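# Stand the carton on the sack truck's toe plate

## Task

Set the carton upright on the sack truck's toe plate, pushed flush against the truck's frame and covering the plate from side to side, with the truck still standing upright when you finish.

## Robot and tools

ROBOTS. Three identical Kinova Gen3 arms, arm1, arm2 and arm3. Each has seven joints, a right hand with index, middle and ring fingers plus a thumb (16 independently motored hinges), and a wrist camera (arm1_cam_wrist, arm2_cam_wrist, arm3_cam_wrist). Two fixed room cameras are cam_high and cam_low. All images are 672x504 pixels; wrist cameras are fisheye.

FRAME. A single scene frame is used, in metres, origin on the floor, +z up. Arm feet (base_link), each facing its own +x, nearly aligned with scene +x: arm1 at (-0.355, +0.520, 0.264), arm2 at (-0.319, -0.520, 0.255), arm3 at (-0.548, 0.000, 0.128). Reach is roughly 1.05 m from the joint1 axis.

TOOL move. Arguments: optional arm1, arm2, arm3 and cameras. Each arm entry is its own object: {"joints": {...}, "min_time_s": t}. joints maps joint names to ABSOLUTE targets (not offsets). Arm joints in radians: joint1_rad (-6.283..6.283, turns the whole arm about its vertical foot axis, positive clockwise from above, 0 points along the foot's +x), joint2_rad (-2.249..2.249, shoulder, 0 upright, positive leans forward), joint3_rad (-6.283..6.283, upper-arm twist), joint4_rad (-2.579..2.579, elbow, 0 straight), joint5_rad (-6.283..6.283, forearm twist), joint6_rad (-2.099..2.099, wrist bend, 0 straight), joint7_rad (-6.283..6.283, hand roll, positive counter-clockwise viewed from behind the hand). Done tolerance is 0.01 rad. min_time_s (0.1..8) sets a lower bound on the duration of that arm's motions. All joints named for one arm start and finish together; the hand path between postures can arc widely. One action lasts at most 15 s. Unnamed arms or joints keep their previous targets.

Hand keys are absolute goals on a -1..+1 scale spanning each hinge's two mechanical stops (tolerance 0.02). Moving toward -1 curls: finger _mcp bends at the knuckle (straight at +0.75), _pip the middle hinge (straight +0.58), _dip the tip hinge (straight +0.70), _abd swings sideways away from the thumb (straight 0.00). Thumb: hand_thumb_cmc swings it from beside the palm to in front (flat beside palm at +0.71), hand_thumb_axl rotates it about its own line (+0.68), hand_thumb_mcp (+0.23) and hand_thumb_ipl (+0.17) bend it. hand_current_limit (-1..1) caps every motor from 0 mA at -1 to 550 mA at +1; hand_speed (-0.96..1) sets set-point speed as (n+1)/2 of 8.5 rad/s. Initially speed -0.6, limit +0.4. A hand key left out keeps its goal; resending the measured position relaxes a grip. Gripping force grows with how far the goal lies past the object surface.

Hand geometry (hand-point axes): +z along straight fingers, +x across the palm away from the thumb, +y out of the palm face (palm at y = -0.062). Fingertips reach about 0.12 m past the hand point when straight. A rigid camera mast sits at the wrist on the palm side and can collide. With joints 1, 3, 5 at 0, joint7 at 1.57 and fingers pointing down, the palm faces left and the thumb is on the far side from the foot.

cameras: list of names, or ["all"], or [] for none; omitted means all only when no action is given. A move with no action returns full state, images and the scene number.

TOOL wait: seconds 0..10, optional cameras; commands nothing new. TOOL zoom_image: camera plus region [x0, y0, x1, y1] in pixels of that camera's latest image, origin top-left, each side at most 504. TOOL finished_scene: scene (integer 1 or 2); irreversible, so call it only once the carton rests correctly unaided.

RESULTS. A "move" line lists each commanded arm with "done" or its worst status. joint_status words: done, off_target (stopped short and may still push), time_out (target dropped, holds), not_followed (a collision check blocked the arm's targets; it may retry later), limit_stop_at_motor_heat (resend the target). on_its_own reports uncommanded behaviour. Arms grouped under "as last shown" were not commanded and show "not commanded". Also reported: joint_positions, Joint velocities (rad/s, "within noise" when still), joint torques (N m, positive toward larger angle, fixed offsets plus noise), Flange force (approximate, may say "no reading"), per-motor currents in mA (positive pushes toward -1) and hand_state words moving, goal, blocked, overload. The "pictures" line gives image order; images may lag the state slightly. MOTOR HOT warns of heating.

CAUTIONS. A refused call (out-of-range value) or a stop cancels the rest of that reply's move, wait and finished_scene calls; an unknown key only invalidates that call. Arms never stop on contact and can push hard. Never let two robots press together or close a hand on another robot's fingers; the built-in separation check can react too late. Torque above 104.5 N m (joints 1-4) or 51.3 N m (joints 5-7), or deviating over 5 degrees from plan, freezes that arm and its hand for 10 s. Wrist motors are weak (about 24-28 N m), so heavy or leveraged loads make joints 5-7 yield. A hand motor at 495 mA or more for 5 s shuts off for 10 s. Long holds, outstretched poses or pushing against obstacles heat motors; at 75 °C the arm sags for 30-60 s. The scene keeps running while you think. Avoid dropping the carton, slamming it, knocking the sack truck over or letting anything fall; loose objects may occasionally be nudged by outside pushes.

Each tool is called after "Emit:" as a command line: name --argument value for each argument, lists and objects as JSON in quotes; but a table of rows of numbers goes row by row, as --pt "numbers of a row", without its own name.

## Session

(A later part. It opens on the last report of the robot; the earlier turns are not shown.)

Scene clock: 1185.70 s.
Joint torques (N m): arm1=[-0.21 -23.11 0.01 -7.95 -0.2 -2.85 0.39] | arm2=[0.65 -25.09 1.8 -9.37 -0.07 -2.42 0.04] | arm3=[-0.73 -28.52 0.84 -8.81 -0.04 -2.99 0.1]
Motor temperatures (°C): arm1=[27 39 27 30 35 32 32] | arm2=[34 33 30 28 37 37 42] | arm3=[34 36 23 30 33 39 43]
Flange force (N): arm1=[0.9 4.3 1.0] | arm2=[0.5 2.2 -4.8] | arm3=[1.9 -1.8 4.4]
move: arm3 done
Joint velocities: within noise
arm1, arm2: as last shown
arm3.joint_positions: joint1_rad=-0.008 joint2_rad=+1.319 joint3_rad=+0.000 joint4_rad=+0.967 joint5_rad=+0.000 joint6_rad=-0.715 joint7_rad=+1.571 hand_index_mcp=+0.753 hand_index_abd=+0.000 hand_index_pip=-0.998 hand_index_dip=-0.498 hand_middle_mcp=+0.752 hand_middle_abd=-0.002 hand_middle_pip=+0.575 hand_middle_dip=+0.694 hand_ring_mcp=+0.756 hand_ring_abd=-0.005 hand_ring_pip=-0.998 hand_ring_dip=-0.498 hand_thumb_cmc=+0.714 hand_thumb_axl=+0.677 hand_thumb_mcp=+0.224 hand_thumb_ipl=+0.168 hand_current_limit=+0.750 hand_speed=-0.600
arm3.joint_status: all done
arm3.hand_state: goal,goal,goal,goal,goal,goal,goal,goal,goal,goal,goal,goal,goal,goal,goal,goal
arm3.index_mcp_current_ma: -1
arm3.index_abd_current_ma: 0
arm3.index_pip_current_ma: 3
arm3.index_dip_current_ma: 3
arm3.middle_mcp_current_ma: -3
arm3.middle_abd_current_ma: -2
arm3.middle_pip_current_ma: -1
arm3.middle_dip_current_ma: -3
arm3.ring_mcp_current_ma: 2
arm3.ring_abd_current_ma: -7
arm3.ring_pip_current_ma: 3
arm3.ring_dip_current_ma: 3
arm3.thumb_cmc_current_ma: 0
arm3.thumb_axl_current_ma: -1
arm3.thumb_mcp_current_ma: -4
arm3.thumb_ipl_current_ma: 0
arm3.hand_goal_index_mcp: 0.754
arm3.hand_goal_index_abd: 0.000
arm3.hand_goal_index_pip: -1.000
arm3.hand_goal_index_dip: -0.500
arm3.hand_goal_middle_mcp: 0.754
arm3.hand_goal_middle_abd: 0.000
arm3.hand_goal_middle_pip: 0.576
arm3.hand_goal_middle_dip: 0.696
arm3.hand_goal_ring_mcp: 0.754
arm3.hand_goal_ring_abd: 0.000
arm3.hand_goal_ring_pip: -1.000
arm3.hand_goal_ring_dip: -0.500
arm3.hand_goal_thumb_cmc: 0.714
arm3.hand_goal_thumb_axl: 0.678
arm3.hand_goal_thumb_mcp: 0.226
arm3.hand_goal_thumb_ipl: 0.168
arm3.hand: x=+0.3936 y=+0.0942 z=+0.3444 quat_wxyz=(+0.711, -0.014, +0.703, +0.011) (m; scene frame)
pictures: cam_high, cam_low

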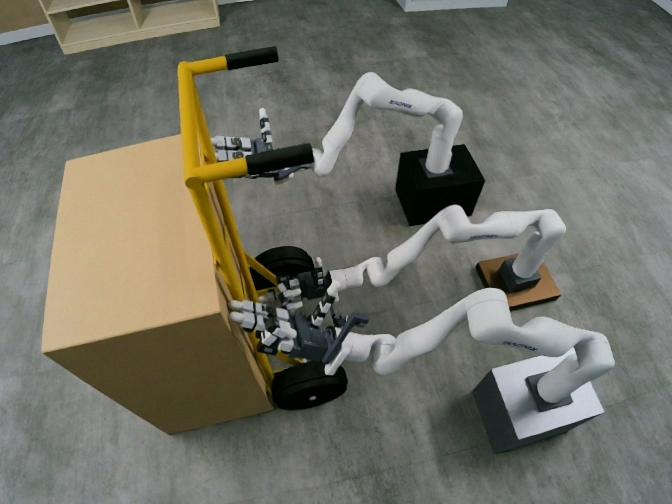

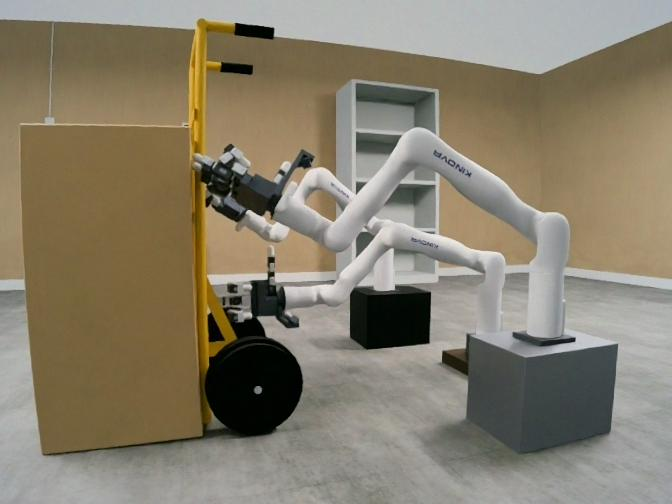

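Emit:
move --arm1 '{"joints":{"joint1_rad":0.2302,"joint2_rad":0.983,"joint4_rad":1.733,"joint6_rad":-1.669},"min_time_s":1.2}' --arm2 '{"joints":{"joint1_rad":-0.288,"joint2_rad":0.944,"joint4_rad":1.791,"joint6_rad":-1.688},"min_time_s":1.2}'

Emit:
move --arm1 '{"joints":{"joint1_rad":0.1864,"joint2_rad":0.3369,"joint4_rad":1.384,"joint6_rad":-0.2374,"joint7_rad":0},"min_time_s":2}' --arm2 '{"joints":{"joint1_rad":-0.2194,"joint2_rad":0.3369,"joint4_rad":1.384,"joint6_rad":-0.2374,"joint7_rad":0},"min_time_s":2}'

Emit:
move --arm1 '{"joints":{"joint2_rad":0.9248,"joint4_rad":0.4258,"joint6_rad":0.1328},"min_time_s":2.5}' --arm2 '{"joints":{"joint2_rad":0.9886,"joint4_rad":0.2798,"joint6_rad":0.2152},"min_time_s":2.5}' --cameras '["all"]'

Scene clock: 1326.33 s.
Joint torques (N m): arm1=[-0.24 -20.48 -0.01 -5.88 -0.19 -2.84 0.36] | arm2=[0.65 -21.81 1.78 -7.11 -0.08 -2.43 0.04] | arm3=[-0.79 -28.44 0.68 -8.85 -0.03 -2.98 0.13]
Motor temperatures (°C): arm1=[27 40 27 30 35 32 32] | arm2=[34 34 30 27 37 37 42] | arm3=[34 38 23 29 33 39 43]
Flange force (N): arm1=[0.7 4.3 2.2] | arm2=[0.9 2.6 -4.3] | arm3=[1.7 -1.9 4.0]
move: arm1 done; arm2 done
Joint velocities: within noise
arm1.joint_positions: joint1_rad=+0.230 joint2_rad=+0.983 joint3_rad=+0.000 joint4_rad=+1.733 joint5_rad=+0.000 joint6_rad=-1.669 joint7_rad=-0.452 hand_index_mcp=+0.772 hand_index_abd=-0.001 hand_index_pip=+0.584 hand_index_dip=+0.696 hand_middle_mcp=+0.762 hand_middle_abd=+0.006 hand_middle_pip=+0.577 hand_middle_dip=+0.697 hand_ring_mcp=+0.759 hand_ring_abd=-0.003 hand_ring_pip=-1.000 hand_ring_dip=-0.497 hand_thumb_cmc=-0.568 hand_thumb_axl=+0.677 hand_thumb_mcp=+0.226 hand_thumb_ipl=+0.168 hand_current_limit=+0.900 hand_speed=-0.600
arm1.joint_status: all done
arm1.hand_state: goal,goal,goal,goal,goal,goal,goal,goal,goal,goal,goal,goal,goal,goal,goal,goal
arm1.index_mcp_current_ma: 6
arm1.index_abd_current_ma: 0
arm1.index_pip_current_ma: 1
arm1.index_dip_current_ma: 0
arm1.middle_mcp_current_ma: 1
arm1.middle_abd_current_ma: 1
arm1.middle_pip_current_ma: 0
arm1.middle_dip_current_ma: 0
arm1.ring_mcp_current_ma: 1
arm1.ring_abd_current_ma: 0
arm1.ring_pip_current_ma: 0
arm1.ring_dip_current_ma: 0
arm1.thumb_cmc_current_ma: 0
arm1.thumb_axl_current_ma: 0
arm1.thumb_mcp_current_ma: 0
arm1.thumb_ipl_current_ma: 0
arm1.hand_goal_index_mcp: 0.754
arm1.hand_goal_index_abd: 0.000
arm1.hand_goal_index_pip: 0.576
arm1.hand_goal_index_dip: 0.696
arm1.hand_goal_middle_mcp: 0.754
arm1.hand_goal_middle_abd: 0.000
arm1.hand_goal_middle_pip: 0.576
arm1.hand_goal_middle_dip: 0.696
arm1.hand_goal_ring_mcp: 0.754
arm1.hand_goal_ring_abd: 0.000
arm1.hand_goal_ring_pip: -1.000
arm1.hand_goal_ring_dip: -0.500
arm1.hand_goal_thumb_cmc: -0.570
arm1.hand_goal_thumb_axl: 0.678
arm1.hand_goal_thumb_mcp: 0.226
arm1.hand_goal_thumb_ipl: 0.168
arm1.hand: x=+0.3093 y=+0.2713 z=+0.7101 quat_wxyz=(+0.544, +0.450, +0.210, +0.676) (m; scene frame)
arm2.joint_positions: joint1_rad=-0.288 joint2_rad=+0.944 joint3_rad=+0.000 joint4_rad=+1.791 joint5_rad=+0.000 joint6_rad=-1.688 joint7_rad=+0.616 hand_index_mcp=+0.766 hand_index_abd=-0.003 hand_index_pip=+0.575 hand_index_dip=+0.693 hand_middle_mcp=+0.772 hand_middle_abd=+0.001 hand_middle_pip=+0.584 hand_middle_dip=+0.699 hand_ring_mcp=+0.758 hand_ring_abd=-0.001 hand_ring_pip=-1.000 hand_ring_dip=-0.498 hand_thumb_cmc=+0.721 hand_thumb_axl=+0.677 hand_thumb_mcp=+0.226 hand_thumb_ipl=+0.168 hand_current_limit=+0.900 hand_speed=-0.600
arm2.joint_status: all done
arm2.hand_state: goal,goal,goal,goal,goal,goal,goal,goal,goal,goal,goal,goal,goal,goal,goal,goal
arm2.index_mcp_current_ma: 22
arm2.index_abd_current_ma: -3
arm2.index_pip_current_ma: 0
arm2.index_dip_current_ma: -3
arm2.middle_mcp_current_ma: 39
arm2.middle_abd_current_ma: 0
arm2.middle_pip_current_ma: 12
arm2.middle_dip_current_ma: 3
arm2.ring_mcp_current_ma: 6
arm2.ring_abd_current_ma: -1
arm2.ring_pip_current_ma: 0
arm2.ring_dip_current_ma: 3
arm2.thumb_cmc_current_ma: 10
arm2.thumb_axl_current_ma: -1
arm2.thumb_mcp_current_ma: 0
arm2.thumb_ipl_current_ma: 0
arm2.hand_goal_index_mcp: 0.754
arm2.hand_goal_index_abd: 0.000
arm2.hand_goal_index_pip: 0.576
arm2.hand_goal_index_dip: 0.696
arm2.hand_goal_middle_mcp: 0.754
arm2.hand_goal_middle_abd: 0.000
arm2.hand_goal_middle_pip: 0.576
arm2.hand_goal_middle_dip: 0.696
arm2.hand_goal_ring_mcp: 0.754
arm2.hand_goal_ring_abd: 0.000
arm2.hand_goal_ring_pip: -1.000
arm2.hand_goal_ring_dip: -0.500
arm2.hand_goal_thumb_cmc: 0.714
arm2.hand_goal_thumb_axl: 0.678
arm2.hand_goal_thumb_mcp: 0.226
arm2.hand_goal_thumb_ipl: 0.168
arm2.hand: x=+0.3229 y=-0.2868 z=+0.7223 quat_wxyz=(+0.691, +0.151, +0.475, +0.523) (m; scene frame)
arm3: as last shown
pictures: none

Scene clock: 1328.70 s.
Joint torques (N m): arm1=[-0.19 -16.16 -0.25 -11.12 -0.25 -3.3 0.33] | arm2=[0.72 -17.82 1.52 -12.38 0.01 -2.81 0.11] | arm3=[-0.73 -28.47 0.83 -8.89 0 -2.98 0.14]
Motor temperatures (°C): arm1=[27 40 27 30 35 32 32] | arm2=[34 34 30 27 37 37 42] | arm3=[34 38 23 29 33 39 43]
Flange force (N): arm1=[-1.0 2.5 -2.2] | arm2=[-2.5 -3.5 -3.8] | arm3=[1.7 -1.7 3.8]
move: arm1 done; arm2 done
Joint velocities: within noise
arm1.joint_positions: joint1_rad=+0.186 joint2_rad=+0.337 joint3_rad=+0.000 joint4_rad=+1.384 joint5_rad=+0.000 joint6_rad=-0.237 joint7_rad=+0.000 hand_index_mcp=+0.772 hand_index_abd=-0.001 hand_index_pip=+0.584 hand_index_dip=+0.696 hand_middle_mcp=+0.762 hand_middle_abd=+0.003 hand_middle_pip=+0.577 hand_middle_dip=+0.697 hand_ring_mcp=+0.759 hand_ring_abd=-0.003 hand_ring_pip=-1.000 hand_ring_dip=-0.497 hand_thumb_cmc=-0.568 hand_thumb_axl=+0.677 hand_thumb_mcp=+0.226 hand_thumb_ipl=+0.168 hand_current_limit=+0.900 hand_speed=-0.600
arm1.joint_status: all done
arm1.hand_state: goal,goal,goal,goal,goal,goal,goal,goal,goal,goal,goal,goal,goal,goal,goal,goal
arm1.index_mcp_current_ma: 6
arm1.index_abd_current_ma: 0
arm1.index_pip_current_ma: 1
arm1.index_dip_current_ma: 0
arm1.middle_mcp_current_ma: 1
arm1.middle_abd_current_ma: 0
arm1.middle_pip_current_ma: 0
arm1.middle_dip_current_ma: 0
arm1.ring_mcp_current_ma: 1
arm1.ring_abd_current_ma: 0
arm1.ring_pip_current_ma: 0
arm1.ring_dip_current_ma: 0
arm1.thumb_cmc_current_ma: 0
arm1.thumb_axl_current_ma: 0
arm1.thumb_mcp_current_ma: 0
arm1.thumb_ipl_current_ma: 0
arm1.hand_goal_index_mcp: 0.754
arm1.hand_goal_index_abd: 0.000
arm1.hand_goal_index_pip: 0.576
arm1.hand_goal_index_dip: 0.696
arm1.hand_goal_middle_mcp: 0.754
arm1.hand_goal_middle_abd: 0.000
arm1.hand_goal_middle_pip: 0.576
arm1.hand_goal_middle_dip: 0.696
arm1.hand_goal_ring_mcp: 0.754
arm1.hand_goal_ring_abd: 0.000
arm1.hand_goal_ring_pip: -1.000
arm1.hand_goal_ring_dip: -0.500
arm1.hand_goal_thumb_cmc: -0.570
arm1.hand_goal_thumb_axl: 0.678
arm1.hand_goal_thumb_mcp: 0.226
arm1.hand_goal_thumb_ipl: 0.168
arm1.hand: x=+0.3580 y=+0.3276 z=+1.0163 quat_wxyz=(+0.571, +0.520, +0.426, +0.471) (m; scene frame)
arm2.joint_positions: joint1_rad=-0.219 joint2_rad=+0.337 joint3_rad=+0.000 joint4_rad=+1.384 joint5_rad=+0.000 joint6_rad=-0.237 joint7_rad=+0.000 hand_index_mcp=+0.766 hand_index_abd=-0.003 hand_index_pip=+0.576 hand_index_dip=+0.694 hand_middle_mcp=+0.772 hand_middle_abd=+0.001 hand_middle_pip=+0.584 hand_middle_dip=+0.699 hand_ring_mcp=+0.759 hand_ring_abd=-0.001 hand_ring_pip=-1.000 hand_ring_dip=-0.498 hand_thumb_cmc=+0.721 hand_thumb_axl=+0.677 hand_thumb_mcp=+0.226 hand_thumb_ipl=+0.168 hand_current_limit=+0.900 hand_speed=-0.600
arm2.joint_status: all done
arm2.hand_state: goal,goal,goal,goal,goal,goal,goal,goal,goal,goal,goal,goal,goal,goal,goal,goal
arm2.index_mcp_current_ma: 22
arm2.index_abd_current_ma: -3
arm2.index_pip_current_ma: 0
arm2.index_dip_current_ma: -3
arm2.middle_mcp_current_ma: 38
arm2.middle_abd_current_ma: 0
arm2.middle_pip_current_ma: 11
arm2.middle_dip_current_ma: 3
arm2.ring_mcp_current_ma: 7
arm2.ring_abd_current_ma: -1
arm2.ring_pip_current_ma: 0
arm2.ring_dip_current_ma: 3
arm2.thumb_cmc_current_ma: 11
arm2.thumb_axl_current_ma: -1
arm2.thumb_mcp_current_ma: 0
arm2.thumb_ipl_current_ma: 0
arm2.hand_goal_index_mcp: 0.754
arm2.hand_goal_index_abd: 0.000
arm2.hand_goal_index_pip: 0.576
arm2.hand_goal_index_dip: 0.696
arm2.hand_goal_middle_mcp: 0.754
arm2.hand_goal_middle_abd: 0.000
arm2.hand_goal_middle_pip: 0.576
arm2.hand_goal_middle_dip: 0.696
arm2.hand_goal_ring_mcp: 0.754
arm2.hand_goal_ring_abd: 0.000
arm2.hand_goal_ring_pip: -1.000
arm2.hand_goal_ring_dip: -0.500
arm2.hand_goal_thumb_cmc: 0.714
arm2.hand_goal_thumb_axl: 0.678
arm2.hand_goal_thumb_mcp: 0.226
arm2.hand_goal_thumb_ipl: 0.168
arm2.hand: x=+0.4065 y=-0.3677 z=+1.0033 quat_wxyz=(+0.447, +0.408, +0.537, +0.588) (m; scene frame)
arm3: as last shown
pictures: none

Scene clock: 1331.53 s.
Joint torques (N m): arm1=[-0.25 -24.78 -0.04 -11.04 -0.23 -3.31 0.32] | arm2=[0.7 -27.56 1.79 -12.25 -0.05 -2.8 0.05] | arm3=[-0.74 -28.49 0.81 -8.9 0.03 -2.98 0.08]
Motor temperatures (°C): arm1=[27 40 27 30 35 32 32] | arm2=[34 33 30 27 37 37 42] | arm3=[34 38 23 29 33 39 43]
Flange force (N): arm1=no reading | arm2=no reading | arm3=[1.8 -1.6 3.8]
move: arm1 done; arm2 done
Joint velocities: within noise
arm1.joint_positions: joint1_rad=+0.186 joint2_rad=+0.925 joint3_rad=+0.000 joint4_rad=+0.426 joint5_rad=+0.000 joint6_rad=+0.133 joint7_rad=+0.000 hand_index_mcp=+0.772 hand_index_abd=-0.001 hand_index_pip=+0.584 hand_index_dip=+0.696 hand_middle_mcp=+0.762 hand_middle_abd=+0.003 hand_middle_pip=+0.577 hand_middle_dip=+0.697 hand_ring_mcp=+0.759 hand_ring_abd=-0.003 hand_ring_pip=-1.000 hand_ring_dip=-0.497 hand_thumb_cmc=-0.568 hand_thumb_axl=+0.677 hand_thumb_mcp=+0.226 hand_thumb_ipl=+0.168 hand_current_limit=+0.900 hand_speed=-0.600
arm1.joint_status: all done
arm1.hand_state: goal,goal,goal,goal,goal,goal,goal,goal,goal,goal,goal,goal,goal,goal,goal,goal
arm1.index_mcp_current_ma: 6
arm1.index_abd_current_ma: 0
arm1.index_pip_current_ma: 1
arm1.index_dip_current_ma: 0
arm1.middle_mcp_current_ma: 1
arm1.middle_abd_current_ma: 0
arm1.middle_pip_current_ma: 0
arm1.middle_dip_current_ma: 0
arm1.ring_mcp_current_ma: 1
arm1.ring_abd_current_ma: 0
arm1.ring_pip_current_ma: 0
arm1.ring_dip_current_ma: 0
arm1.thumb_cmc_current_ma: 0
arm1.thumb_axl_current_ma: 0
arm1.thumb_mcp_current_ma: 0
arm1.thumb_ipl_current_ma: 0
arm1.hand_goal_index_mcp: 0.754
arm1.hand_goal_index_abd: 0.000
arm1.hand_goal_index_pip: 0.576
arm1.hand_goal_index_dip: 0.696
arm1.hand_goal_middle_mcp: 0.754
arm1.hand_goal_middle_abd: 0.000
arm1.hand_goal_middle_pip: 0.576
arm1.hand_goal_middle_dip: 0.696
arm1.hand_goal_ring_mcp: 0.754
arm1.hand_goal_ring_abd: 0.000
arm1.hand_goal_ring_pip: -1.000
arm1.hand_goal_ring_dip: -0.500
arm1.hand_goal_thumb_cmc: -0.570
arm1.hand_goal_thumb_axl: 0.678
arm1.hand_goal_thumb_mcp: 0.226
arm1.hand_goal_thumb_ipl: 0.168
arm1.hand: x=+0.5474 y=+0.2903 z=+0.9898 quat_wxyz=(+0.571, +0.520, +0.426, +0.471) (m; scene frame)
arm2.joint_positions: joint1_rad=-0.219 joint2_rad=+0.989 joint3_rad=+0.000 joint4_rad=+0.280 joint5_rad=+0.000 joint6_rad=+0.215 joint7_rad=+0.000 hand_index_mcp=+0.766 hand_index_abd=-0.003 hand_index_pip=+0.576 hand_index_dip=+0.694 hand_middle_mcp=+0.772 hand_middle_abd=+0.001 hand_middle_pip=+0.584 hand_middle_dip=+0.699 hand_ring_mcp=+0.759 hand_ring_abd=-0.001 hand_ring_pip=-1.000 hand_ring_dip=-0.498 hand_thumb_cmc=+0.721 hand_thumb_axl=+0.677 hand_thumb_mcp=+0.226 hand_thumb_ipl=+0.168 hand_current_limit=+0.900 hand_speed=-0.600
arm2.joint_status: all done
arm2.hand_state: goal,goal,goal,goal,goal,goal,goal,goal,goal,goal,goal,goal,goal,goal,goal,goal
arm2.index_mcp_current_ma: 22
arm2.index_abd_current_ma: -3
arm2.index_pip_current_ma: 0
arm2.index_dip_current_ma: -3
arm2.middle_mcp_current_ma: 38
arm2.middle_abd_current_ma: 0
arm2.middle_pip_current_ma: 11
arm2.middle_dip_current_ma: 3
arm2.ring_mcp_current_ma: 7
arm2.ring_abd_current_ma: -1
arm2.ring_pip_current_ma: 0
arm2.ring_dip_current_ma: 3
arm2.thumb_cmc_current_ma: 11
arm2.thumb_axl_current_ma: -1
arm2.thumb_mcp_current_ma: 0
arm2.thumb_ipl_current_ma: 0
arm2.hand_goal_index_mcp: 0.754
arm2.hand_goal_index_abd: 0.000
arm2.hand_goal_index_pip: 0.576
arm2.hand_goal_index_dip: 0.696
arm2.hand_goal_middle_mcp: 0.754
arm2.hand_goal_middle_abd: 0.000
arm2.hand_goal_middle_pip: 0.576
arm2.hand_goal_middle_dip: 0.696
arm2.hand_goal_ring_mcp: 0.754
arm2.hand_goal_ring_abd: 0.000
arm2.hand_goal_ring_pip: -1.000
arm2.hand_goal_ring_dip: -0.500
arm2.hand_goal_thumb_cmc: 0.714
arm2.hand_goal_thumb_axl: 0.678
arm2.hand_goal_thumb_mcp: 0.226
arm2.hand_goal_thumb_ipl: 0.168
arm2.hand: x=+0.6008 y=-0.3136 z=+0.9789 quat_wxyz=(+0.447, +0.408, +0.537, +0.588) (m; scene frame)
arm3: as last shown
pictures: arm1_cam_wrist, arm2_cam_wrist, arm3_cam_wrist, cam_high, cam_low

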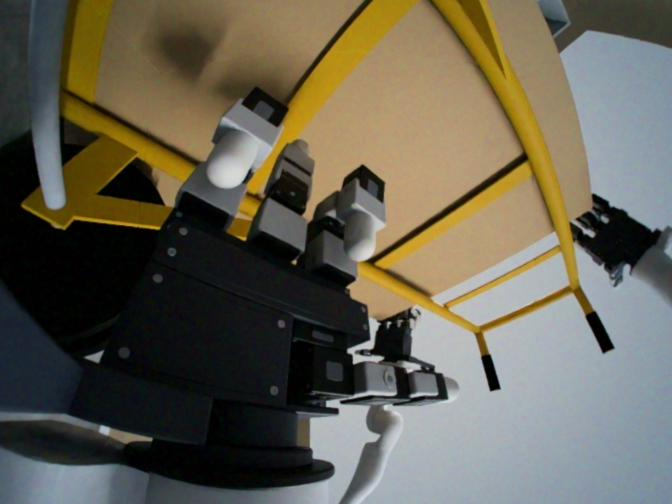

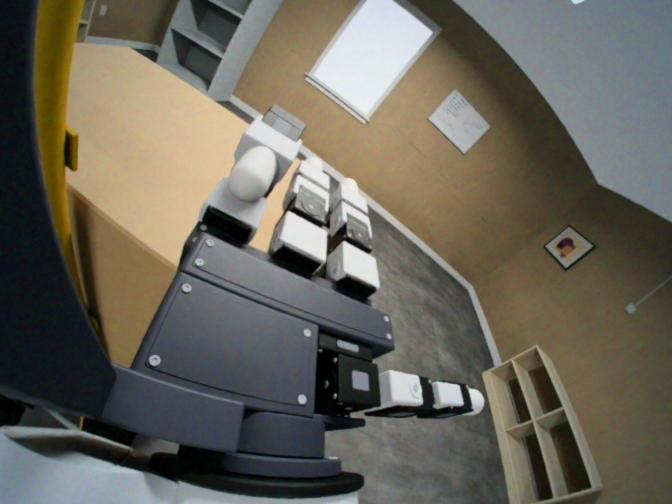

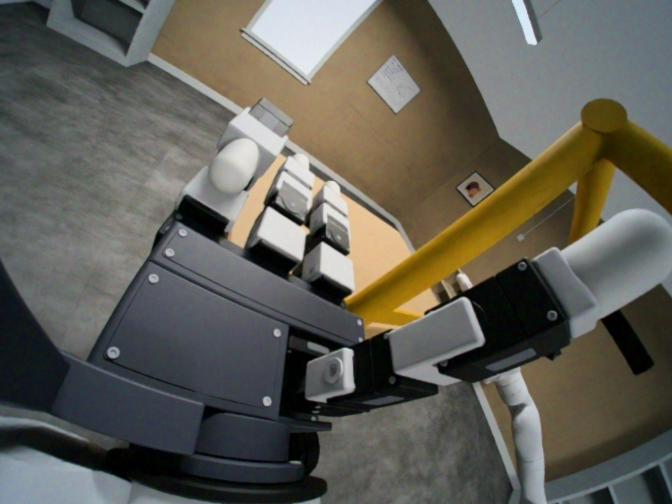

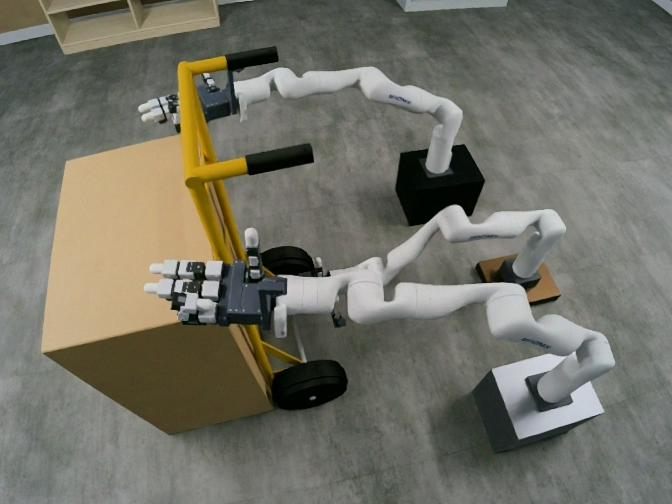

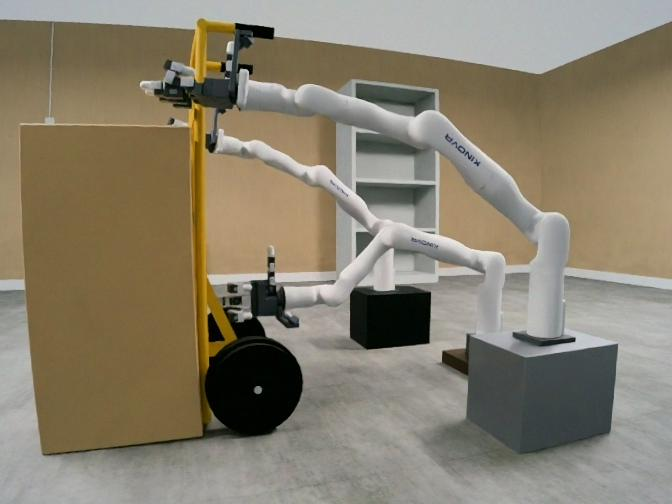

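Emit:
move --arm1 '{"joints":{"joint2_rad":0.8959,"joint4_rad":0.6461,"joint6_rad":-0.0585},"min_time_s":2.5}' --arm2 '{"joints":{"joint2_rad":0.9395,"joint4_rad":0.5049,"joint6_rad":0.0391},"min_time_s":2.5}' --cameras '["cam_low"]'

Scene clock: 1337.93 s.
Joint torques (N m): arm1=[-0.23 -24.65 -0.07 -11.25 -0.25 -3.28 0.3] | arm2=[0.59 -27.27 1.76 -12.47 -0.08 -2.83 0.1] | arm3=[-0.69 -28.56 0.81 -8.79 -0.02 -3.04 0.1]
Motor temperatures (°C): arm1=[27 40 27 30 35 32 32] | arm2=[34 33 30 28 37 37 42] | arm3=[34 38 23 29 33 39 43]
Flange force (N): arm1=[1.5 2.0 -5.0] | arm2=no reading | arm3=[1.9 -1.7 4.8]
move: arm1 done; arm2 done
Joint velocities: within noise
arm1.joint_positions: joint1_rad=+0.186 joint2_rad=+0.896 joint3_rad=+0.000 joint4_rad=+0.646 joint5_rad=+0.000 joint6_rad=-0.059 joint7_rad=+0.000 hand_index_mcp=+0.772 hand_index_abd=-0.001 hand_index_pip=+0.584 hand_index_dip=+0.696 hand_middle_mcp=+0.762 hand_middle_abd=+0.003 hand_middle_pip=+0.577 hand_middle_dip=+0.697 hand_ring_mcp=+0.759 hand_ring_abd=-0.003 hand_ring_pip=-1.000 hand_ring_dip=-0.497 hand_thumb_cmc=-0.568 hand_thumb_axl=+0.677 hand_thumb_mcp=+0.226 hand_thumb_ipl=+0.168 hand_current_limit=+0.900 hand_speed=-0.600
arm1.joint_status: all done
arm1.hand_state: goal,goal,goal,goal,goal,goal,goal,goal,goal,goal,goal,goal,goal,goal,goal,goal
arm1.index_mcp_current_ma: 6
arm1.index_abd_current_ma: 0
arm1.index_pip_current_ma: 1
arm1.index_dip_current_ma: 0
arm1.middle_mcp_current_ma: 1
arm1.middle_abd_current_ma: 0
arm1.middle_pip_current_ma: 0
arm1.middle_dip_current_ma: 0
arm1.ring_mcp_current_ma: 1
arm1.ring_abd_current_ma: 0
arm1.ring_pip_current_ma: 0
arm1.ring_dip_current_ma: 0
arm1.thumb_cmc_current_ma: 0
arm1.thumb_axl_current_ma: 0
arm1.thumb_mcp_current_ma: 0
arm1.thumb_ipl_current_ma: 0
arm1.hand_goal_index_mcp: 0.754
arm1.hand_goal_index_abd: 0.000
arm1.hand_goal_index_pip: 0.576
arm1.hand_goal_index_dip: 0.696
arm1.hand_goal_middle_mcp: 0.754
arm1.hand_goal_middle_abd: 0.000
arm1.hand_goal_middle_pip: 0.576
arm1.hand_goal_middle_dip: 0.696
arm1.hand_goal_ring_mcp: 0.754
arm1.hand_goal_ring_abd: 0.000
arm1.hand_goal_ring_pip: -1.000
arm1.hand_goal_ring_dip: -0.500
arm1.hand_goal_thumb_cmc: -0.570
arm1.hand_goal_thumb_axl: 0.678
arm1.hand_goal_thumb_mcp: 0.226
arm1.hand_goal_thumb_ipl: 0.168
arm1.hand: x=+0.5479 y=+0.2904 z=+0.9398 quat_wxyz=(+0.571, +0.520, +0.426, +0.471) (m; scene frame)
arm2.joint_positions: joint1_rad=-0.219 joint2_rad=+0.940 joint3_rad=+0.000 joint4_rad=+0.505 joint5_rad=+0.000 joint6_rad=+0.039 joint7_rad=+0.000 hand_index_mcp=+0.766 hand_index_abd=-0.003 hand_index_pip=+0.576 hand_index_dip=+0.694 hand_middle_mcp=+0.772 hand_middle_abd=+0.001 hand_middle_pip=+0.584 hand_middle_dip=+0.699 hand_ring_mcp=+0.759 hand_ring_abd=-0.001 hand_ring_pip=-1.000 hand_ring_dip=-0.498 hand_thumb_cmc=+0.721 hand_thumb_axl=+0.677 hand_thumb_mcp=+0.226 hand_thumb_ipl=+0.168 hand_current_limit=+0.900 hand_speed=-0.600
arm2.joint_status: all done
arm2.hand_state: goal,goal,goal,goal,goal,goal,goal,goal,goal,goal,goal,goal,goal,goal,goal,goal
arm2.index_mcp_current_ma: 22
arm2.index_abd_current_ma: -3
arm2.index_pip_current_ma: 0
arm2.index_dip_current_ma: -3
arm2.middle_mcp_current_ma: 38
arm2.middle_abd_current_ma: 0
arm2.middle_pip_current_ma: 11
arm2.middle_dip_current_ma: 3
arm2.ring_mcp_current_ma: 7
arm2.ring_abd_current_ma: -1
arm2.ring_pip_current_ma: 0
arm2.ring_dip_current_ma: 3
arm2.thumb_cmc_current_ma: 11
arm2.thumb_axl_current_ma: -1
arm2.thumb_mcp_current_ma: 0
arm2.thumb_ipl_current_ma: 0
arm2.hand_goal_index_mcp: 0.754
arm2.hand_goal_index_abd: 0.000
arm2.hand_goal_index_pip: 0.576
arm2.hand_goal_index_dip: 0.696
arm2.hand_goal_middle_mcp: 0.754
arm2.hand_goal_middle_abd: 0.000
arm2.hand_goal_middle_pip: 0.576
arm2.hand_goal_middle_dip: 0.696
arm2.hand_goal_ring_mcp: 0.754
arm2.hand_goal_ring_abd: 0.000
arm2.hand_goal_ring_pip: -1.000
arm2.hand_goal_ring_dip: -0.500
arm2.hand_goal_thumb_cmc: 0.714
arm2.hand_goal_thumb_axl: 0.678
arm2.hand_goal_thumb_mcp: 0.226
arm2.hand_goal_thumb_ipl: 0.168
arm2.hand: x=+0.6009 y=-0.3135 z=+0.9419 quat_wxyz=(+0.447, +0.408, +0.537, +0.588) (m; scene frame)
arm3: as last shown
pictures: cam_low

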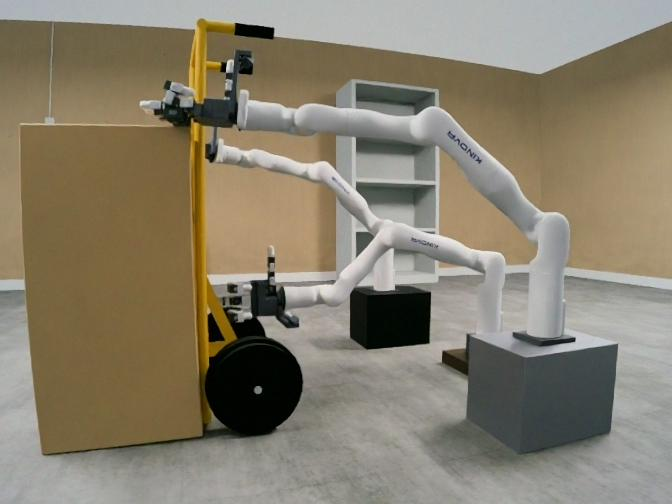

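Emit:
move --arm1 '{"joints":{"joint2_rad":0.898,"joint4_rad":0.7372,"joint6_rad":-0.1517},"min_time_s":3}' --arm2 '{"joints":{"joint2_rad":0.9299,"joint4_rad":0.6205,"joint6_rad":-0.0668},"min_time_s":3}' --cameras '["cam_low"]'

Scene clock: 1350.90 s.
Joint torques (N m): arm1=[0.87 12.96 -0.92 12.78 -1.44 8.97 -0.82] | arm2=[0.19 2.96 1.97 5.4 0.71 5.91 0.78] | arm3=[-0.78 -28.56 0.93 -8.81 0.02 -2.96 0.1]
Motor temperatures (°C): arm1=[27 39 27 30 35 32 32] | arm2=[33 34 30 28 37 37 42] | arm3=[34 38 23 29 33 39 43]
Flange force (N): arm1=[2.0 40.5 -5.5] | arm2=[-5.6 26.0 -16.5] | arm3=[2.0 -1.8 4.3]
move: arm1 done; arm2 done
Joint velocities: within noise
arm1.joint_positions: joint1_rad=+0.186 joint2_rad=+0.898 joint3_rad=+0.000 joint4_rad=+0.737 joint5_rad=+0.000 joint6_rad=-0.152 joint7_rad=+0.000 hand_index_mcp=+0.682 hand_index_abd=-0.001 hand_index_pip=+0.584 hand_index_dip=+0.696 hand_middle_mcp=+0.691 hand_middle_abd=+0.003 hand_middle_pip=+0.577 hand_middle_dip=+0.697 hand_ring_mcp=+0.759 hand_ring_abd=-0.003 hand_ring_pip=-1.000 hand_ring_dip=-0.497 hand_thumb_cmc=-0.568 hand_thumb_axl=+0.677 hand_thumb_mcp=+0.226 hand_thumb_ipl=+0.168 hand_current_limit=+0.900 hand_speed=-0.600
arm1.joint_status: all done
arm1.hand_state: blocked,goal,goal,goal,blocked,goal,goal,goal,goal,goal,goal,goal,goal,goal,goal,goal
arm1.index_mcp_current_ma: -92
arm1.index_abd_current_ma: 0
arm1.index_pip_current_ma: 1
arm1.index_dip_current_ma: 0
arm1.middle_mcp_current_ma: -70
arm1.middle_abd_current_ma: 0
arm1.middle_pip_current_ma: 0
arm1.middle_dip_current_ma: 0
arm1.ring_mcp_current_ma: 1
arm1.ring_abd_current_ma: 0
arm1.ring_pip_current_ma: 0
arm1.ring_dip_current_ma: 0
arm1.thumb_cmc_current_ma: 0
arm1.thumb_axl_current_ma: 0
arm1.thumb_mcp_current_ma: 0
arm1.thumb_ipl_current_ma: 0
arm1.hand_goal_index_mcp: 0.754
arm1.hand_goal_index_abd: 0.000
arm1.hand_goal_index_pip: 0.576
arm1.hand_goal_index_dip: 0.696
arm1.hand_goal_middle_mcp: 0.754
arm1.hand_goal_middle_abd: 0.000
arm1.hand_goal_middle_pip: 0.576
arm1.hand_goal_middle_dip: 0.696
arm1.hand_goal_ring_mcp: 0.754
arm1.hand_goal_ring_abd: 0.000
arm1.hand_goal_ring_pip: -1.000
arm1.hand_goal_ring_dip: -0.500
arm1.hand_goal_thumb_cmc: -0.570
arm1.hand_goal_thumb_axl: 0.678
arm1.hand_goal_thumb_mcp: 0.226
arm1.hand_goal_thumb_ipl: 0.168
arm1.hand: x=+0.5482 y=+0.2904 z=+0.9098 quat_wxyz=(+0.571, +0.520, +0.426, +0.471) (m; scene frame)
arm2.joint_positions: joint1_rad=-0.219 joint2_rad=+0.930 joint3_rad=+0.000 joint4_rad=+0.620 joint5_rad=+0.000 joint6_rad=-0.067 joint7_rad=+0.000 hand_index_mcp=+0.766 hand_index_abd=-0.003 hand_index_pip=+0.576 hand_index_dip=+0.694 hand_middle_mcp=+0.707 hand_middle_abd=+0.001 hand_middle_pip=+0.584 hand_middle_dip=+0.699 hand_ring_mcp=+0.693 hand_ring_abd=-0.001 hand_ring_pip=-1.000 hand_ring_dip=-0.498 hand_thumb_cmc=+0.721 hand_thumb_axl=+0.677 hand_thumb_mcp=+0.226 hand_thumb_ipl=+0.168 hand_current_limit=+0.900 hand_speed=-0.600
arm2.joint_status: all done
arm2.hand_state: goal,goal,goal,goal,blocked,goal,goal,goal,blocked,goal,goal,goal,goal,goal,goal,goal
arm2.index_mcp_current_ma: 22
arm2.index_abd_current_ma: -3
arm2.index_pip_current_ma: 0
arm2.index_dip_current_ma: -3
arm2.middle_mcp_current_ma: -135
arm2.middle_abd_current_ma: 0
arm2.middle_pip_current_ma: 11
arm2.middle_dip_current_ma: 3
arm2.ring_mcp_current_ma: -189
arm2.ring_abd_current_ma: -1
arm2.ring_pip_current_ma: 0
arm2.ring_dip_current_ma: 3
arm2.thumb_cmc_current_ma: 11
arm2.thumb_axl_current_ma: -1
arm2.thumb_mcp_current_ma: 0
arm2.thumb_ipl_current_ma: 0
arm2.hand_goal_index_mcp: 0.754
arm2.hand_goal_index_abd: 0.000
arm2.hand_goal_index_pip: 0.576
arm2.hand_goal_index_dip: 0.696
arm2.hand_goal_middle_mcp: 0.754
arm2.hand_goal_middle_abd: 0.000
arm2.hand_goal_middle_pip: 0.576
arm2.hand_goal_middle_dip: 0.696
arm2.hand_goal_ring_mcp: 0.754
arm2.hand_goal_ring_abd: 0.000
arm2.hand_goal_ring_pip: -1.000
arm2.hand_goal_ring_dip: -0.500
arm2.hand_goal_thumb_cmc: 0.714
arm2.hand_goal_thumb_axl: 0.678
arm2.hand_goal_thumb_mcp: 0.226
arm2.hand_goal_thumb_ipl: 0.168
arm2.hand: x=+0.6011 y=-0.3135 z=+0.9120 quat_wxyz=(+0.447, +0.408, +0.537, +0.588) (m; scene frame)
arm3: as last shown
pictures: cam_low

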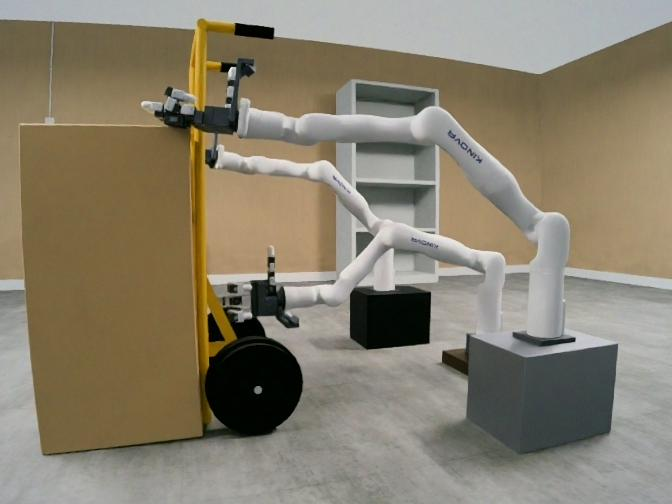

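Emit:
zoom_image --camera "cam_low" --region '[160, 110, 230, 170]'

Emit:
zoom_image --camera "cam_low" --region '[170, 390, 240, 450]'

Emit:
zoom_image --camera "cam_low" --region '[0, 100, 70, 160]'

Scaled by 7.200 from the camera's 672x504 image, which has a finer 960x720 frame.

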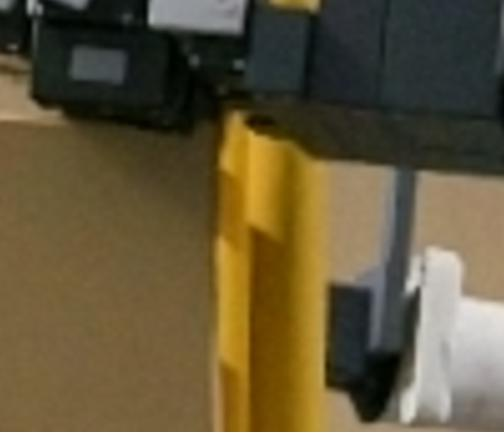

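Scaled by 7.200 from the camera's 672x504 image, which has a finer 960x720 frame.

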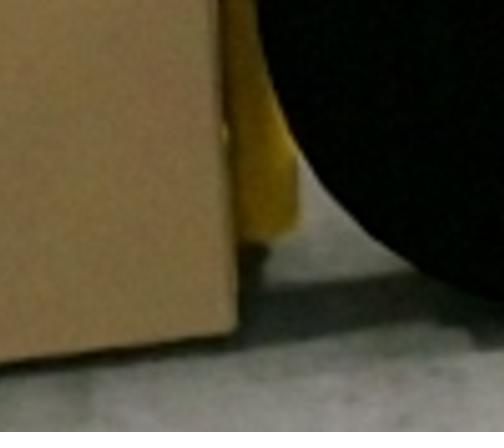

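Scaled by 7.200 from the camera's 672x504 image, which has a finer 960x720 frame.

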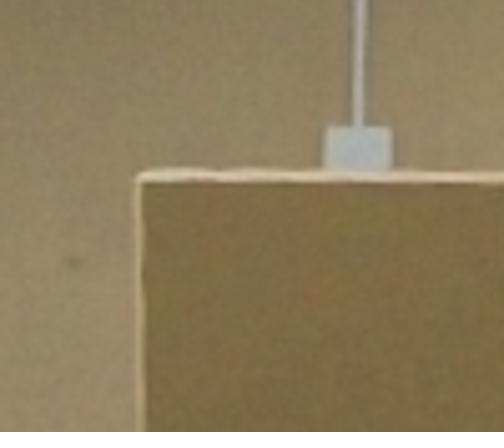

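Emit:
move --arm1 '{"joints":{"joint2_rad":0.9248,"joint4_rad":0.4258,"joint6_rad":0.1328},"min_time_s":3}' --arm2 '{"joints":{"joint2_rad":0.9886,"joint4_rad":0.2798,"joint6_rad":0.2152},"min_time_s":3}'

Emit:
move --arm1 '{"joints":{"joint2_rad":0.3369,"joint4_rad":1.384,"joint6_rad":-0.2374},"min_time_s":2.5}' --arm2 '{"joints":{"joint2_rad":0.3369,"joint4_rad":1.384,"joint6_rad":-0.2374},"min_time_s":2.5}' --arm3 '{"joints":{"joint2_rad":1.2029,"joint4_rad":1.3003,"joint6_rad":-0.9324},"min_time_s":1.5}' --cameras '["all"]'

Emit:
zoom_image --camera "cam_low" --region '[20, 330, 240, 470]'

Emit:
zoom_image --camera "cam_high" --region '[30, 50, 370, 450]'

Emit:
zoom_image --camera "cam_low" --region '[160, 110, 230, 170]'

Scene clock: 1381.00 s.
Joint torques (N m): arm1=[-0.22 -24.78 -0.01 -11 -0.22 -3.29 0.29] | arm2=[0.67 -27.52 1.84 -12.08 -0.12 -2.79 0.09] | arm3=[-0.81 -28.46 0.86 -8.8 0.06 -3.01 0.14]
Motor temperatures (°C): arm1=[27 39 27 30 35 32 32] | arm2=[33 33 30 28 37 37 42] | arm3=[34 38 23 29 33 39 43]
Flange force (N): arm1=no reading | arm2=no reading | arm3=[1.8 -1.7 4.4]
move: arm1 done; arm2 done
Joint velocities: within noise
arm1.joint_positions: joint1_rad=+0.186 joint2_rad=+0.925 joint3_rad=+0.000 joint4_rad=+0.426 joint5_rad=+0.000 joint6_rad=+0.133 joint7_rad=+0.000 hand_index_mcp=+0.761 hand_index_abd=-0.001 hand_index_pip=+0.584 hand_index_dip=+0.696 hand_middle_mcp=+0.761 hand_middle_abd=+0.003 hand_middle_pip=+0.577 hand_middle_dip=+0.697 hand_ring_mcp=+0.759 hand_ring_abd=-0.003 hand_ring_pip=-1.000 hand_ring_dip=-0.497 hand_thumb_cmc=-0.568 hand_thumb_axl=+0.677 hand_thumb_mcp=+0.226 hand_thumb_ipl=+0.168 hand_current_limit=+0.900 hand_speed=-0.600
arm1.joint_status: all done
arm1.hand_state: goal,goal,goal,goal,goal,goal,goal,goal,goal,goal,goal,goal,goal,goal,goal,goal
arm1.index_mcp_current_ma: 1
arm1.index_abd_current_ma: 0
arm1.index_pip_current_ma: 1
arm1.index_dip_current_ma: 0
arm1.middle_mcp_current_ma: 1
arm1.middle_abd_current_ma: 0
arm1.middle_pip_current_ma: 0
arm1.middle_dip_current_ma: 0
arm1.ring_mcp_current_ma: 1
arm1.ring_abd_current_ma: 0
arm1.ring_pip_current_ma: 0
arm1.ring_dip_current_ma: 0
arm1.thumb_cmc_current_ma: 0
arm1.thumb_axl_current_ma: 0
arm1.thumb_mcp_current_ma: 0
arm1.thumb_ipl_current_ma: 0
arm1.hand_goal_index_mcp: 0.754
arm1.hand_goal_index_abd: 0.000
arm1.hand_goal_index_pip: 0.576
arm1.hand_goal_index_dip: 0.696
arm1.hand_goal_middle_mcp: 0.754
arm1.hand_goal_middle_abd: 0.000
arm1.hand_goal_middle_pip: 0.576
arm1.hand_goal_middle_dip: 0.696
arm1.hand_goal_ring_mcp: 0.754
arm1.hand_goal_ring_abd: 0.000
arm1.hand_goal_ring_pip: -1.000
arm1.hand_goal_ring_dip: -0.500
arm1.hand_goal_thumb_cmc: -0.570
arm1.hand_goal_thumb_axl: 0.678
arm1.hand_goal_thumb_mcp: 0.226
arm1.hand_goal_thumb_ipl: 0.168
arm1.hand: x=+0.5474 y=+0.2903 z=+0.9898 quat_wxyz=(+0.571, +0.520, +0.426, +0.471) (m; scene frame)
arm2.joint_positions: joint1_rad=-0.219 joint2_rad=+0.989 joint3_rad=+0.000 joint4_rad=+0.280 joint5_rad=+0.000 joint6_rad=+0.215 joint7_rad=+0.000 hand_index_mcp=+0.766 hand_index_abd=-0.003 hand_index_pip=+0.576 hand_index_dip=+0.694 hand_middle_mcp=+0.761 hand_middle_abd=+0.001 hand_middle_pip=+0.584 hand_middle_dip=+0.699 hand_ring_mcp=+0.759 hand_ring_abd=-0.001 hand_ring_pip=-1.000 hand_ring_dip=-0.498 hand_thumb_cmc=+0.721 hand_thumb_axl=+0.677 hand_thumb_mcp=+0.226 hand_thumb_ipl=+0.168 hand_current_limit=+0.900 hand_speed=-0.600
arm2.joint_status: all done
arm2.hand_state: goal,goal,goal,goal,goal,goal,goal,goal,goal,goal,goal,goal,goal,goal,goal,goal
arm2.index_mcp_current_ma: 22
arm2.index_abd_current_ma: -3
arm2.index_pip_current_ma: 0
arm2.index_dip_current_ma: -2
arm2.middle_mcp_current_ma: 12
arm2.middle_abd_current_ma: 0
arm2.middle_pip_current_ma: 11
arm2.middle_dip_current_ma: 3
arm2.ring_mcp_current_ma: 7
arm2.ring_abd_current_ma: -1
arm2.ring_pip_current_ma: 0
arm2.ring_dip_current_ma: 3
arm2.thumb_cmc_current_ma: 11
arm2.thumb_axl_current_ma: -1
arm2.thumb_mcp_current_ma: 0
arm2.thumb_ipl_current_ma: 0
arm2.hand_goal_index_mcp: 0.754
arm2.hand_goal_index_abd: 0.000
arm2.hand_goal_index_pip: 0.576
arm2.hand_goal_index_dip: 0.696
arm2.hand_goal_middle_mcp: 0.754
arm2.hand_goal_middle_abd: 0.000
arm2.hand_goal_middle_pip: 0.576
arm2.hand_goal_middle_dip: 0.696
arm2.hand_goal_ring_mcp: 0.754
arm2.hand_goal_ring_abd: 0.000
arm2.hand_goal_ring_pip: -1.000
arm2.hand_goal_ring_dip: -0.500
arm2.hand_goal_thumb_cmc: 0.714
arm2.hand_goal_thumb_axl: 0.678
arm2.hand_goal_thumb_mcp: 0.226
arm2.hand_goal_thumb_ipl: 0.168
arm2.hand: x=+0.6008 y=-0.3136 z=+0.9789 quat_wxyz=(+0.447, +0.408, +0.537, +0.588) (m; scene frame)
arm3: as last shown
pictures: none

Scene clock: 1383.83 s.
Joint torques (N m): arm1=[-0.23 -16.16 -0.22 -11.16 -0.26 -3.28 0.35] | arm2=[0.7 -17.75 1.54 -12.39 -0.06 -2.8 0.06] | arm3=[-0.78 -26.35 0.81 -7.53 -0.05 -3.06 0.14]
Motor temperatures (°C): arm1=[27 39 27 30 35 32 32] | arm2=[33 33 30 28 37 37 42] | arm3=[34 38 23 29 33 39 43]
Flange force (N): arm1=[-1.5 2.4 -2.4] | arm2=[-2.9 -3.5 -4.0] | arm3=[1.5 -1.8 3.1]
move: arm1 done; arm2 done; arm3 done
Joint velocities: within noise
arm1.joint_positions: joint1_rad=+0.186 joint2_rad=+0.337 joint3_rad=+0.000 joint4_rad=+1.384 joint5_rad=+0.000 joint6_rad=-0.237 joint7_rad=+0.000 hand_index_mcp=+0.761 hand_index_abd=-0.001 hand_index_pip=+0.584 hand_index_dip=+0.696 hand_middle_mcp=+0.761 hand_middle_abd=+0.003 hand_middle_pip=+0.577 hand_middle_dip=+0.697 hand_ring_mcp=+0.759 hand_ring_abd=-0.003 hand_ring_pip=-1.000 hand_ring_dip=-0.497 hand_thumb_cmc=-0.568 hand_thumb_axl=+0.677 hand_thumb_mcp=+0.226 hand_thumb_ipl=+0.168 hand_current_limit=+0.900 hand_speed=-0.600
arm1.joint_status: all done
arm1.hand_state: goal,goal,goal,goal,goal,goal,goal,goal,goal,goal,goal,goal,goal,goal,goal,goal
arm1.index_mcp_current_ma: 1
arm1.index_abd_current_ma: 0
arm1.index_pip_current_ma: 1
arm1.index_dip_current_ma: 0
arm1.middle_mcp_current_ma: 1
arm1.middle_abd_current_ma: 0
arm1.middle_pip_current_ma: 0
arm1.middle_dip_current_ma: 0
arm1.ring_mcp_current_ma: 1
arm1.ring_abd_current_ma: 0
arm1.ring_pip_current_ma: 0
arm1.ring_dip_current_ma: 0
arm1.thumb_cmc_current_ma: 0
arm1.thumb_axl_current_ma: 0
arm1.thumb_mcp_current_ma: 0
arm1.thumb_ipl_current_ma: 0
arm1.hand_goal_index_mcp: 0.754
arm1.hand_goal_index_abd: 0.000
arm1.hand_goal_index_pip: 0.576
arm1.hand_goal_index_dip: 0.696
arm1.hand_goal_middle_mcp: 0.754
arm1.hand_goal_middle_abd: 0.000
arm1.hand_goal_middle_pip: 0.576
arm1.hand_goal_middle_dip: 0.696
arm1.hand_goal_ring_mcp: 0.754
arm1.hand_goal_ring_abd: 0.000
arm1.hand_goal_ring_pip: -1.000
arm1.hand_goal_ring_dip: -0.500
arm1.hand_goal_thumb_cmc: -0.570
arm1.hand_goal_thumb_axl: 0.678
arm1.hand_goal_thumb_mcp: 0.226
arm1.hand_goal_thumb_ipl: 0.168
arm1.hand: x=+0.3580 y=+0.3276 z=+1.0163 quat_wxyz=(+0.571, +0.520, +0.426, +0.471) (m; scene frame)
arm2.joint_positions: joint1_rad=-0.219 joint2_rad=+0.337 joint3_rad=+0.000 joint4_rad=+1.384 joint5_rad=+0.000 joint6_rad=-0.237 joint7_rad=+0.000 hand_index_mcp=+0.766 hand_index_abd=-0.003 hand_index_pip=+0.576 hand_index_dip=+0.694 hand_middle_mcp=+0.762 hand_middle_abd=+0.001 hand_middle_pip=+0.584 hand_middle_dip=+0.699 hand_ring_mcp=+0.759 hand_ring_abd=-0.001 hand_ring_pip=-1.000 hand_ring_dip=-0.498 hand_thumb_cmc=+0.721 hand_thumb_axl=+0.677 hand_thumb_mcp=+0.226 hand_thumb_ipl=+0.168 hand_current_limit=+0.900 hand_speed=-0.600
arm2.joint_status: all done
arm2.hand_state: goal,goal,goal,goal,goal,goal,goal,goal,goal,goal,goal,goal,goal,goal,goal,goal
arm2.index_mcp_current_ma: 22
arm2.index_abd_current_ma: -3
arm2.index_pip_current_ma: 0
arm2.index_dip_current_ma: -2
arm2.middle_mcp_current_ma: 13
arm2.middle_abd_current_ma: 0
arm2.middle_pip_current_ma: 11
arm2.middle_dip_current_ma: 3
arm2.ring_mcp_current_ma: 7
arm2.ring_abd_current_ma: -1
arm2.ring_pip_current_ma: 0
arm2.ring_dip_current_ma: 3
arm2.thumb_cmc_current_ma: 11
arm2.thumb_axl_current_ma: -1
arm2.thumb_mcp_current_ma: 0
arm2.thumb_ipl_current_ma: 0
arm2.hand_goal_index_mcp: 0.754
arm2.hand_goal_index_abd: 0.000
arm2.hand_goal_index_pip: 0.576
arm2.hand_goal_index_dip: 0.696
arm2.hand_goal_middle_mcp: 0.754
arm2.hand_goal_middle_abd: 0.000
arm2.hand_goal_middle_pip: 0.576
arm2.hand_goal_middle_dip: 0.696
arm2.hand_goal_ring_mcp: 0.754
arm2.hand_goal_ring_abd: 0.000
arm2.hand_goal_ring_pip: -1.000
arm2.hand_goal_ring_dip: -0.500
arm2.hand_goal_thumb_cmc: 0.714
arm2.hand_goal_thumb_axl: 0.678
arm2.hand_goal_thumb_mcp: 0.226
arm2.hand_goal_thumb_ipl: 0.168
arm2.hand: x=+0.4065 y=-0.3677 z=+1.0033 quat_wxyz=(+0.447, +0.408, +0.537, +0.588) (m; scene frame)
arm3.joint_positions: joint1_rad=-0.008 joint2_rad=+1.203 joint3_rad=+0.000 joint4_rad=+1.300 joint5_rad=+0.000 joint6_rad=-0.932 joint7_rad=+1.571 hand_index_mcp=+0.753 hand_index_abd=+0.000 hand_index_pip=-0.998 hand_index_dip=-0.498 hand_middle_mcp=+0.752 hand_middle_abd=-0.002 hand_middle_pip=+0.575 hand_middle_dip=+0.694 hand_ring_mcp=+0.756 hand_ring_abd=-0.005 hand_ring_pip=-0.998 hand_ring_dip=-0.498 hand_thumb_cmc=+0.714 hand_thumb_axl=+0.677 hand_thumb_mcp=+0.224 hand_thumb_ipl=+0.168 hand_current_limit=+0.750 hand_speed=-0.600
arm3.joint_status: all done
arm3.hand_state: goal,goal,goal,goal,goal,goal,goal,goal,goal,goal,goal,goal,goal,goal,goal,goal
arm3.index_mcp_current_ma: -1
arm3.index_abd_current_ma: 0
arm3.index_pip_current_ma: 3
arm3.index_dip_current_ma: 3
arm3.middle_mcp_current_ma: -3
arm3.middle_abd_current_ma: -2
arm3.middle_pip_current_ma: -1
arm3.middle_dip_current_ma: -3
arm3.ring_mcp_current_ma: 2
arm3.ring_abd_current_ma: -7
arm3.ring_pip_current_ma: 3
arm3.ring_dip_current_ma: 3
arm3.thumb_cmc_current_ma: 0
arm3.thumb_axl_current_ma: -1
arm3.thumb_mcp_current_ma: -4
arm3.thumb_ipl_current_ma: 0
arm3.hand_goal_index_mcp: 0.754
arm3.hand_goal_index_abd: 0.000
arm3.hand_goal_index_pip: -1.000
arm3.hand_goal_index_dip: -0.500
arm3.hand_goal_middle_mcp: 0.754
arm3.hand_goal_middle_abd: 0.000
arm3.hand_goal_middle_pip: 0.576
arm3.hand_goal_middle_dip: 0.696
arm3.hand_goal_ring_mcp: 0.754
arm3.hand_goal_ring_abd: 0.000
arm3.hand_goal_ring_pip: -1.000
arm3.hand_goal_ring_dip: -0.500
arm3.hand_goal_thumb_cmc: 0.714
arm3.hand_goal_thumb_axl: 0.678
arm3.hand_goal_thumb_mcp: 0.226
arm3.hand_goal_thumb_ipl: 0.168
arm3.hand: x=+0.3287 y=+0.0919 z=+0.3437 quat_wxyz=(+0.711, -0.014, +0.703, +0.011) (m; scene frame)
pictures: arm1_cam_wrist, arm2_cam_wrist, arm3_cam_wrist, cam_high, cam_low

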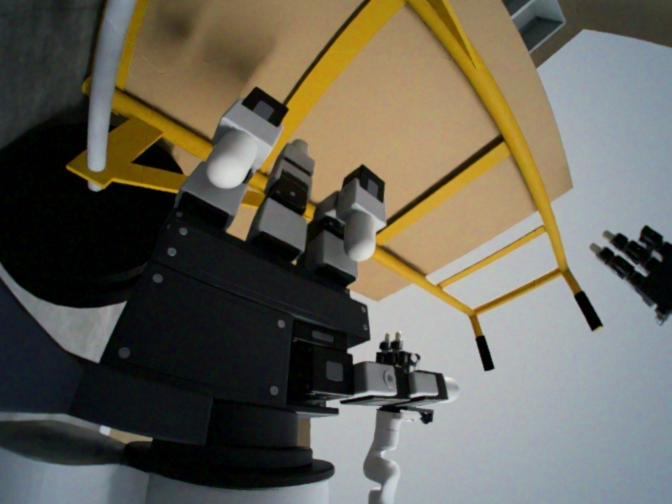

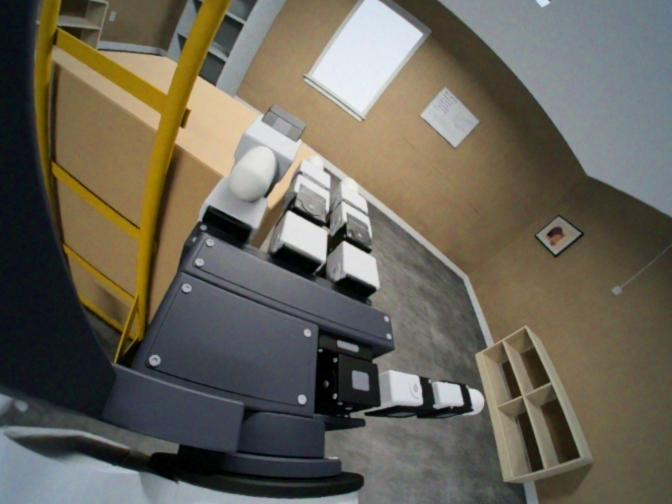

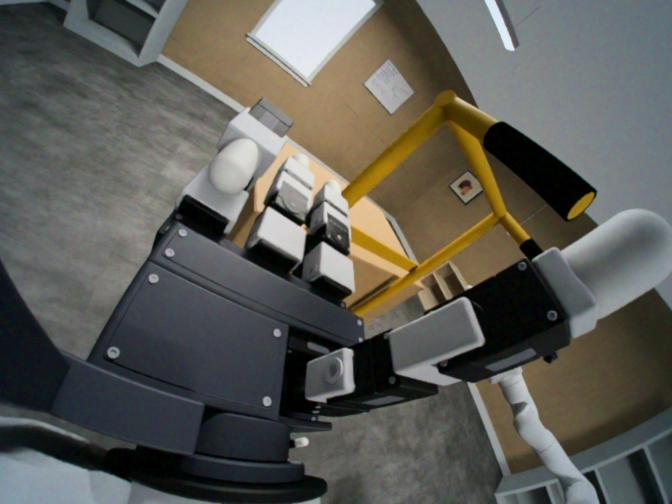

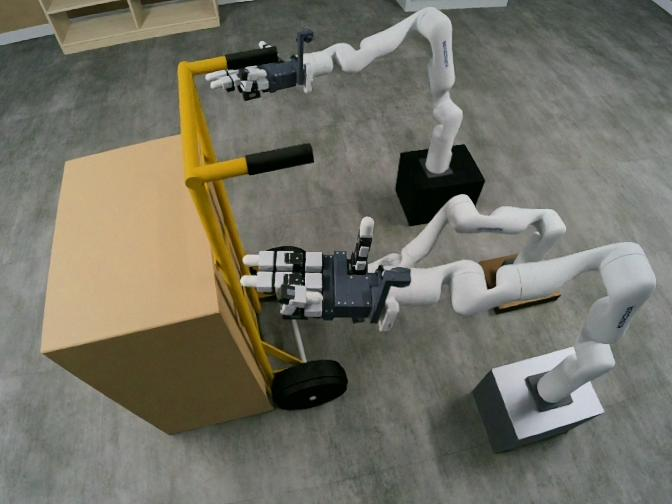

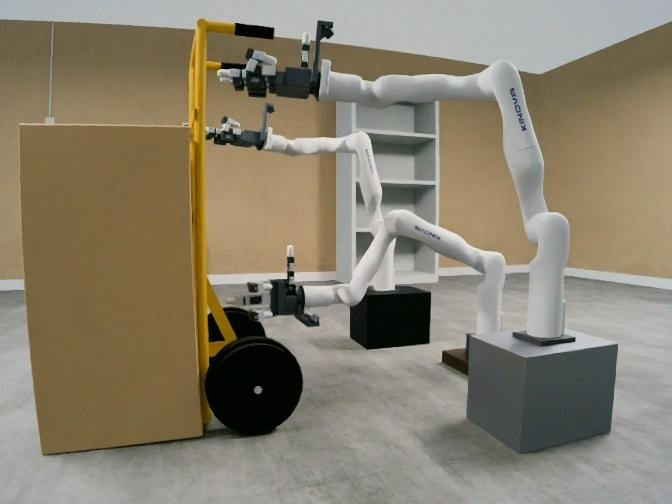

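Scaled by 2.291 from the camera's 672x504 image, which has a finer 960x720 frame.

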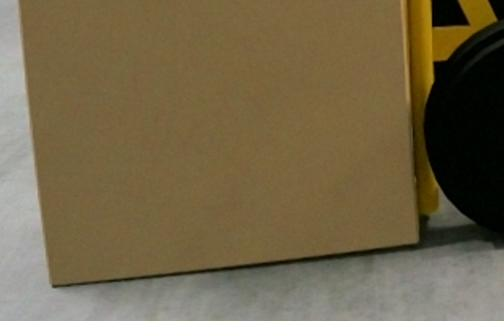

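Scaled by 1.260 from the camera's 672x504 image, which has a finer 960x720 frame.

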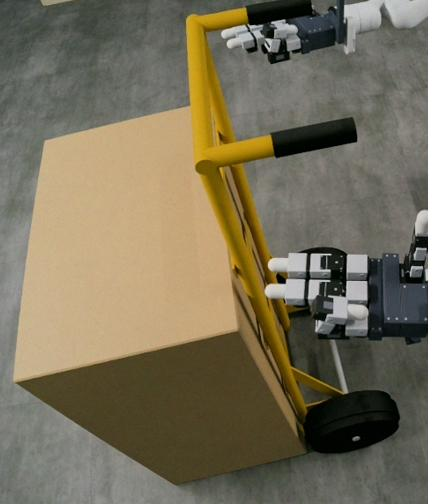

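Scaled by 7.200 from the camera's 672x504 image, which has a finer 960x720 frame.

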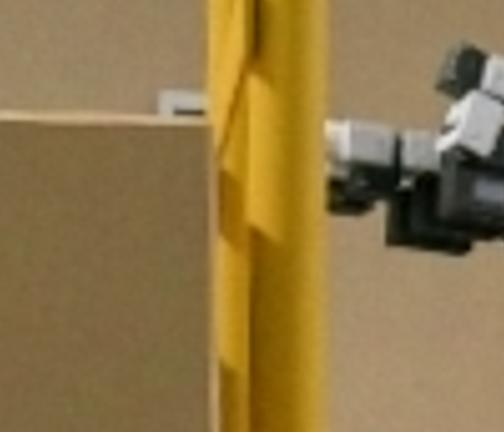

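Emit:
finished_scene --scene 1

The scene is finished: the task was done.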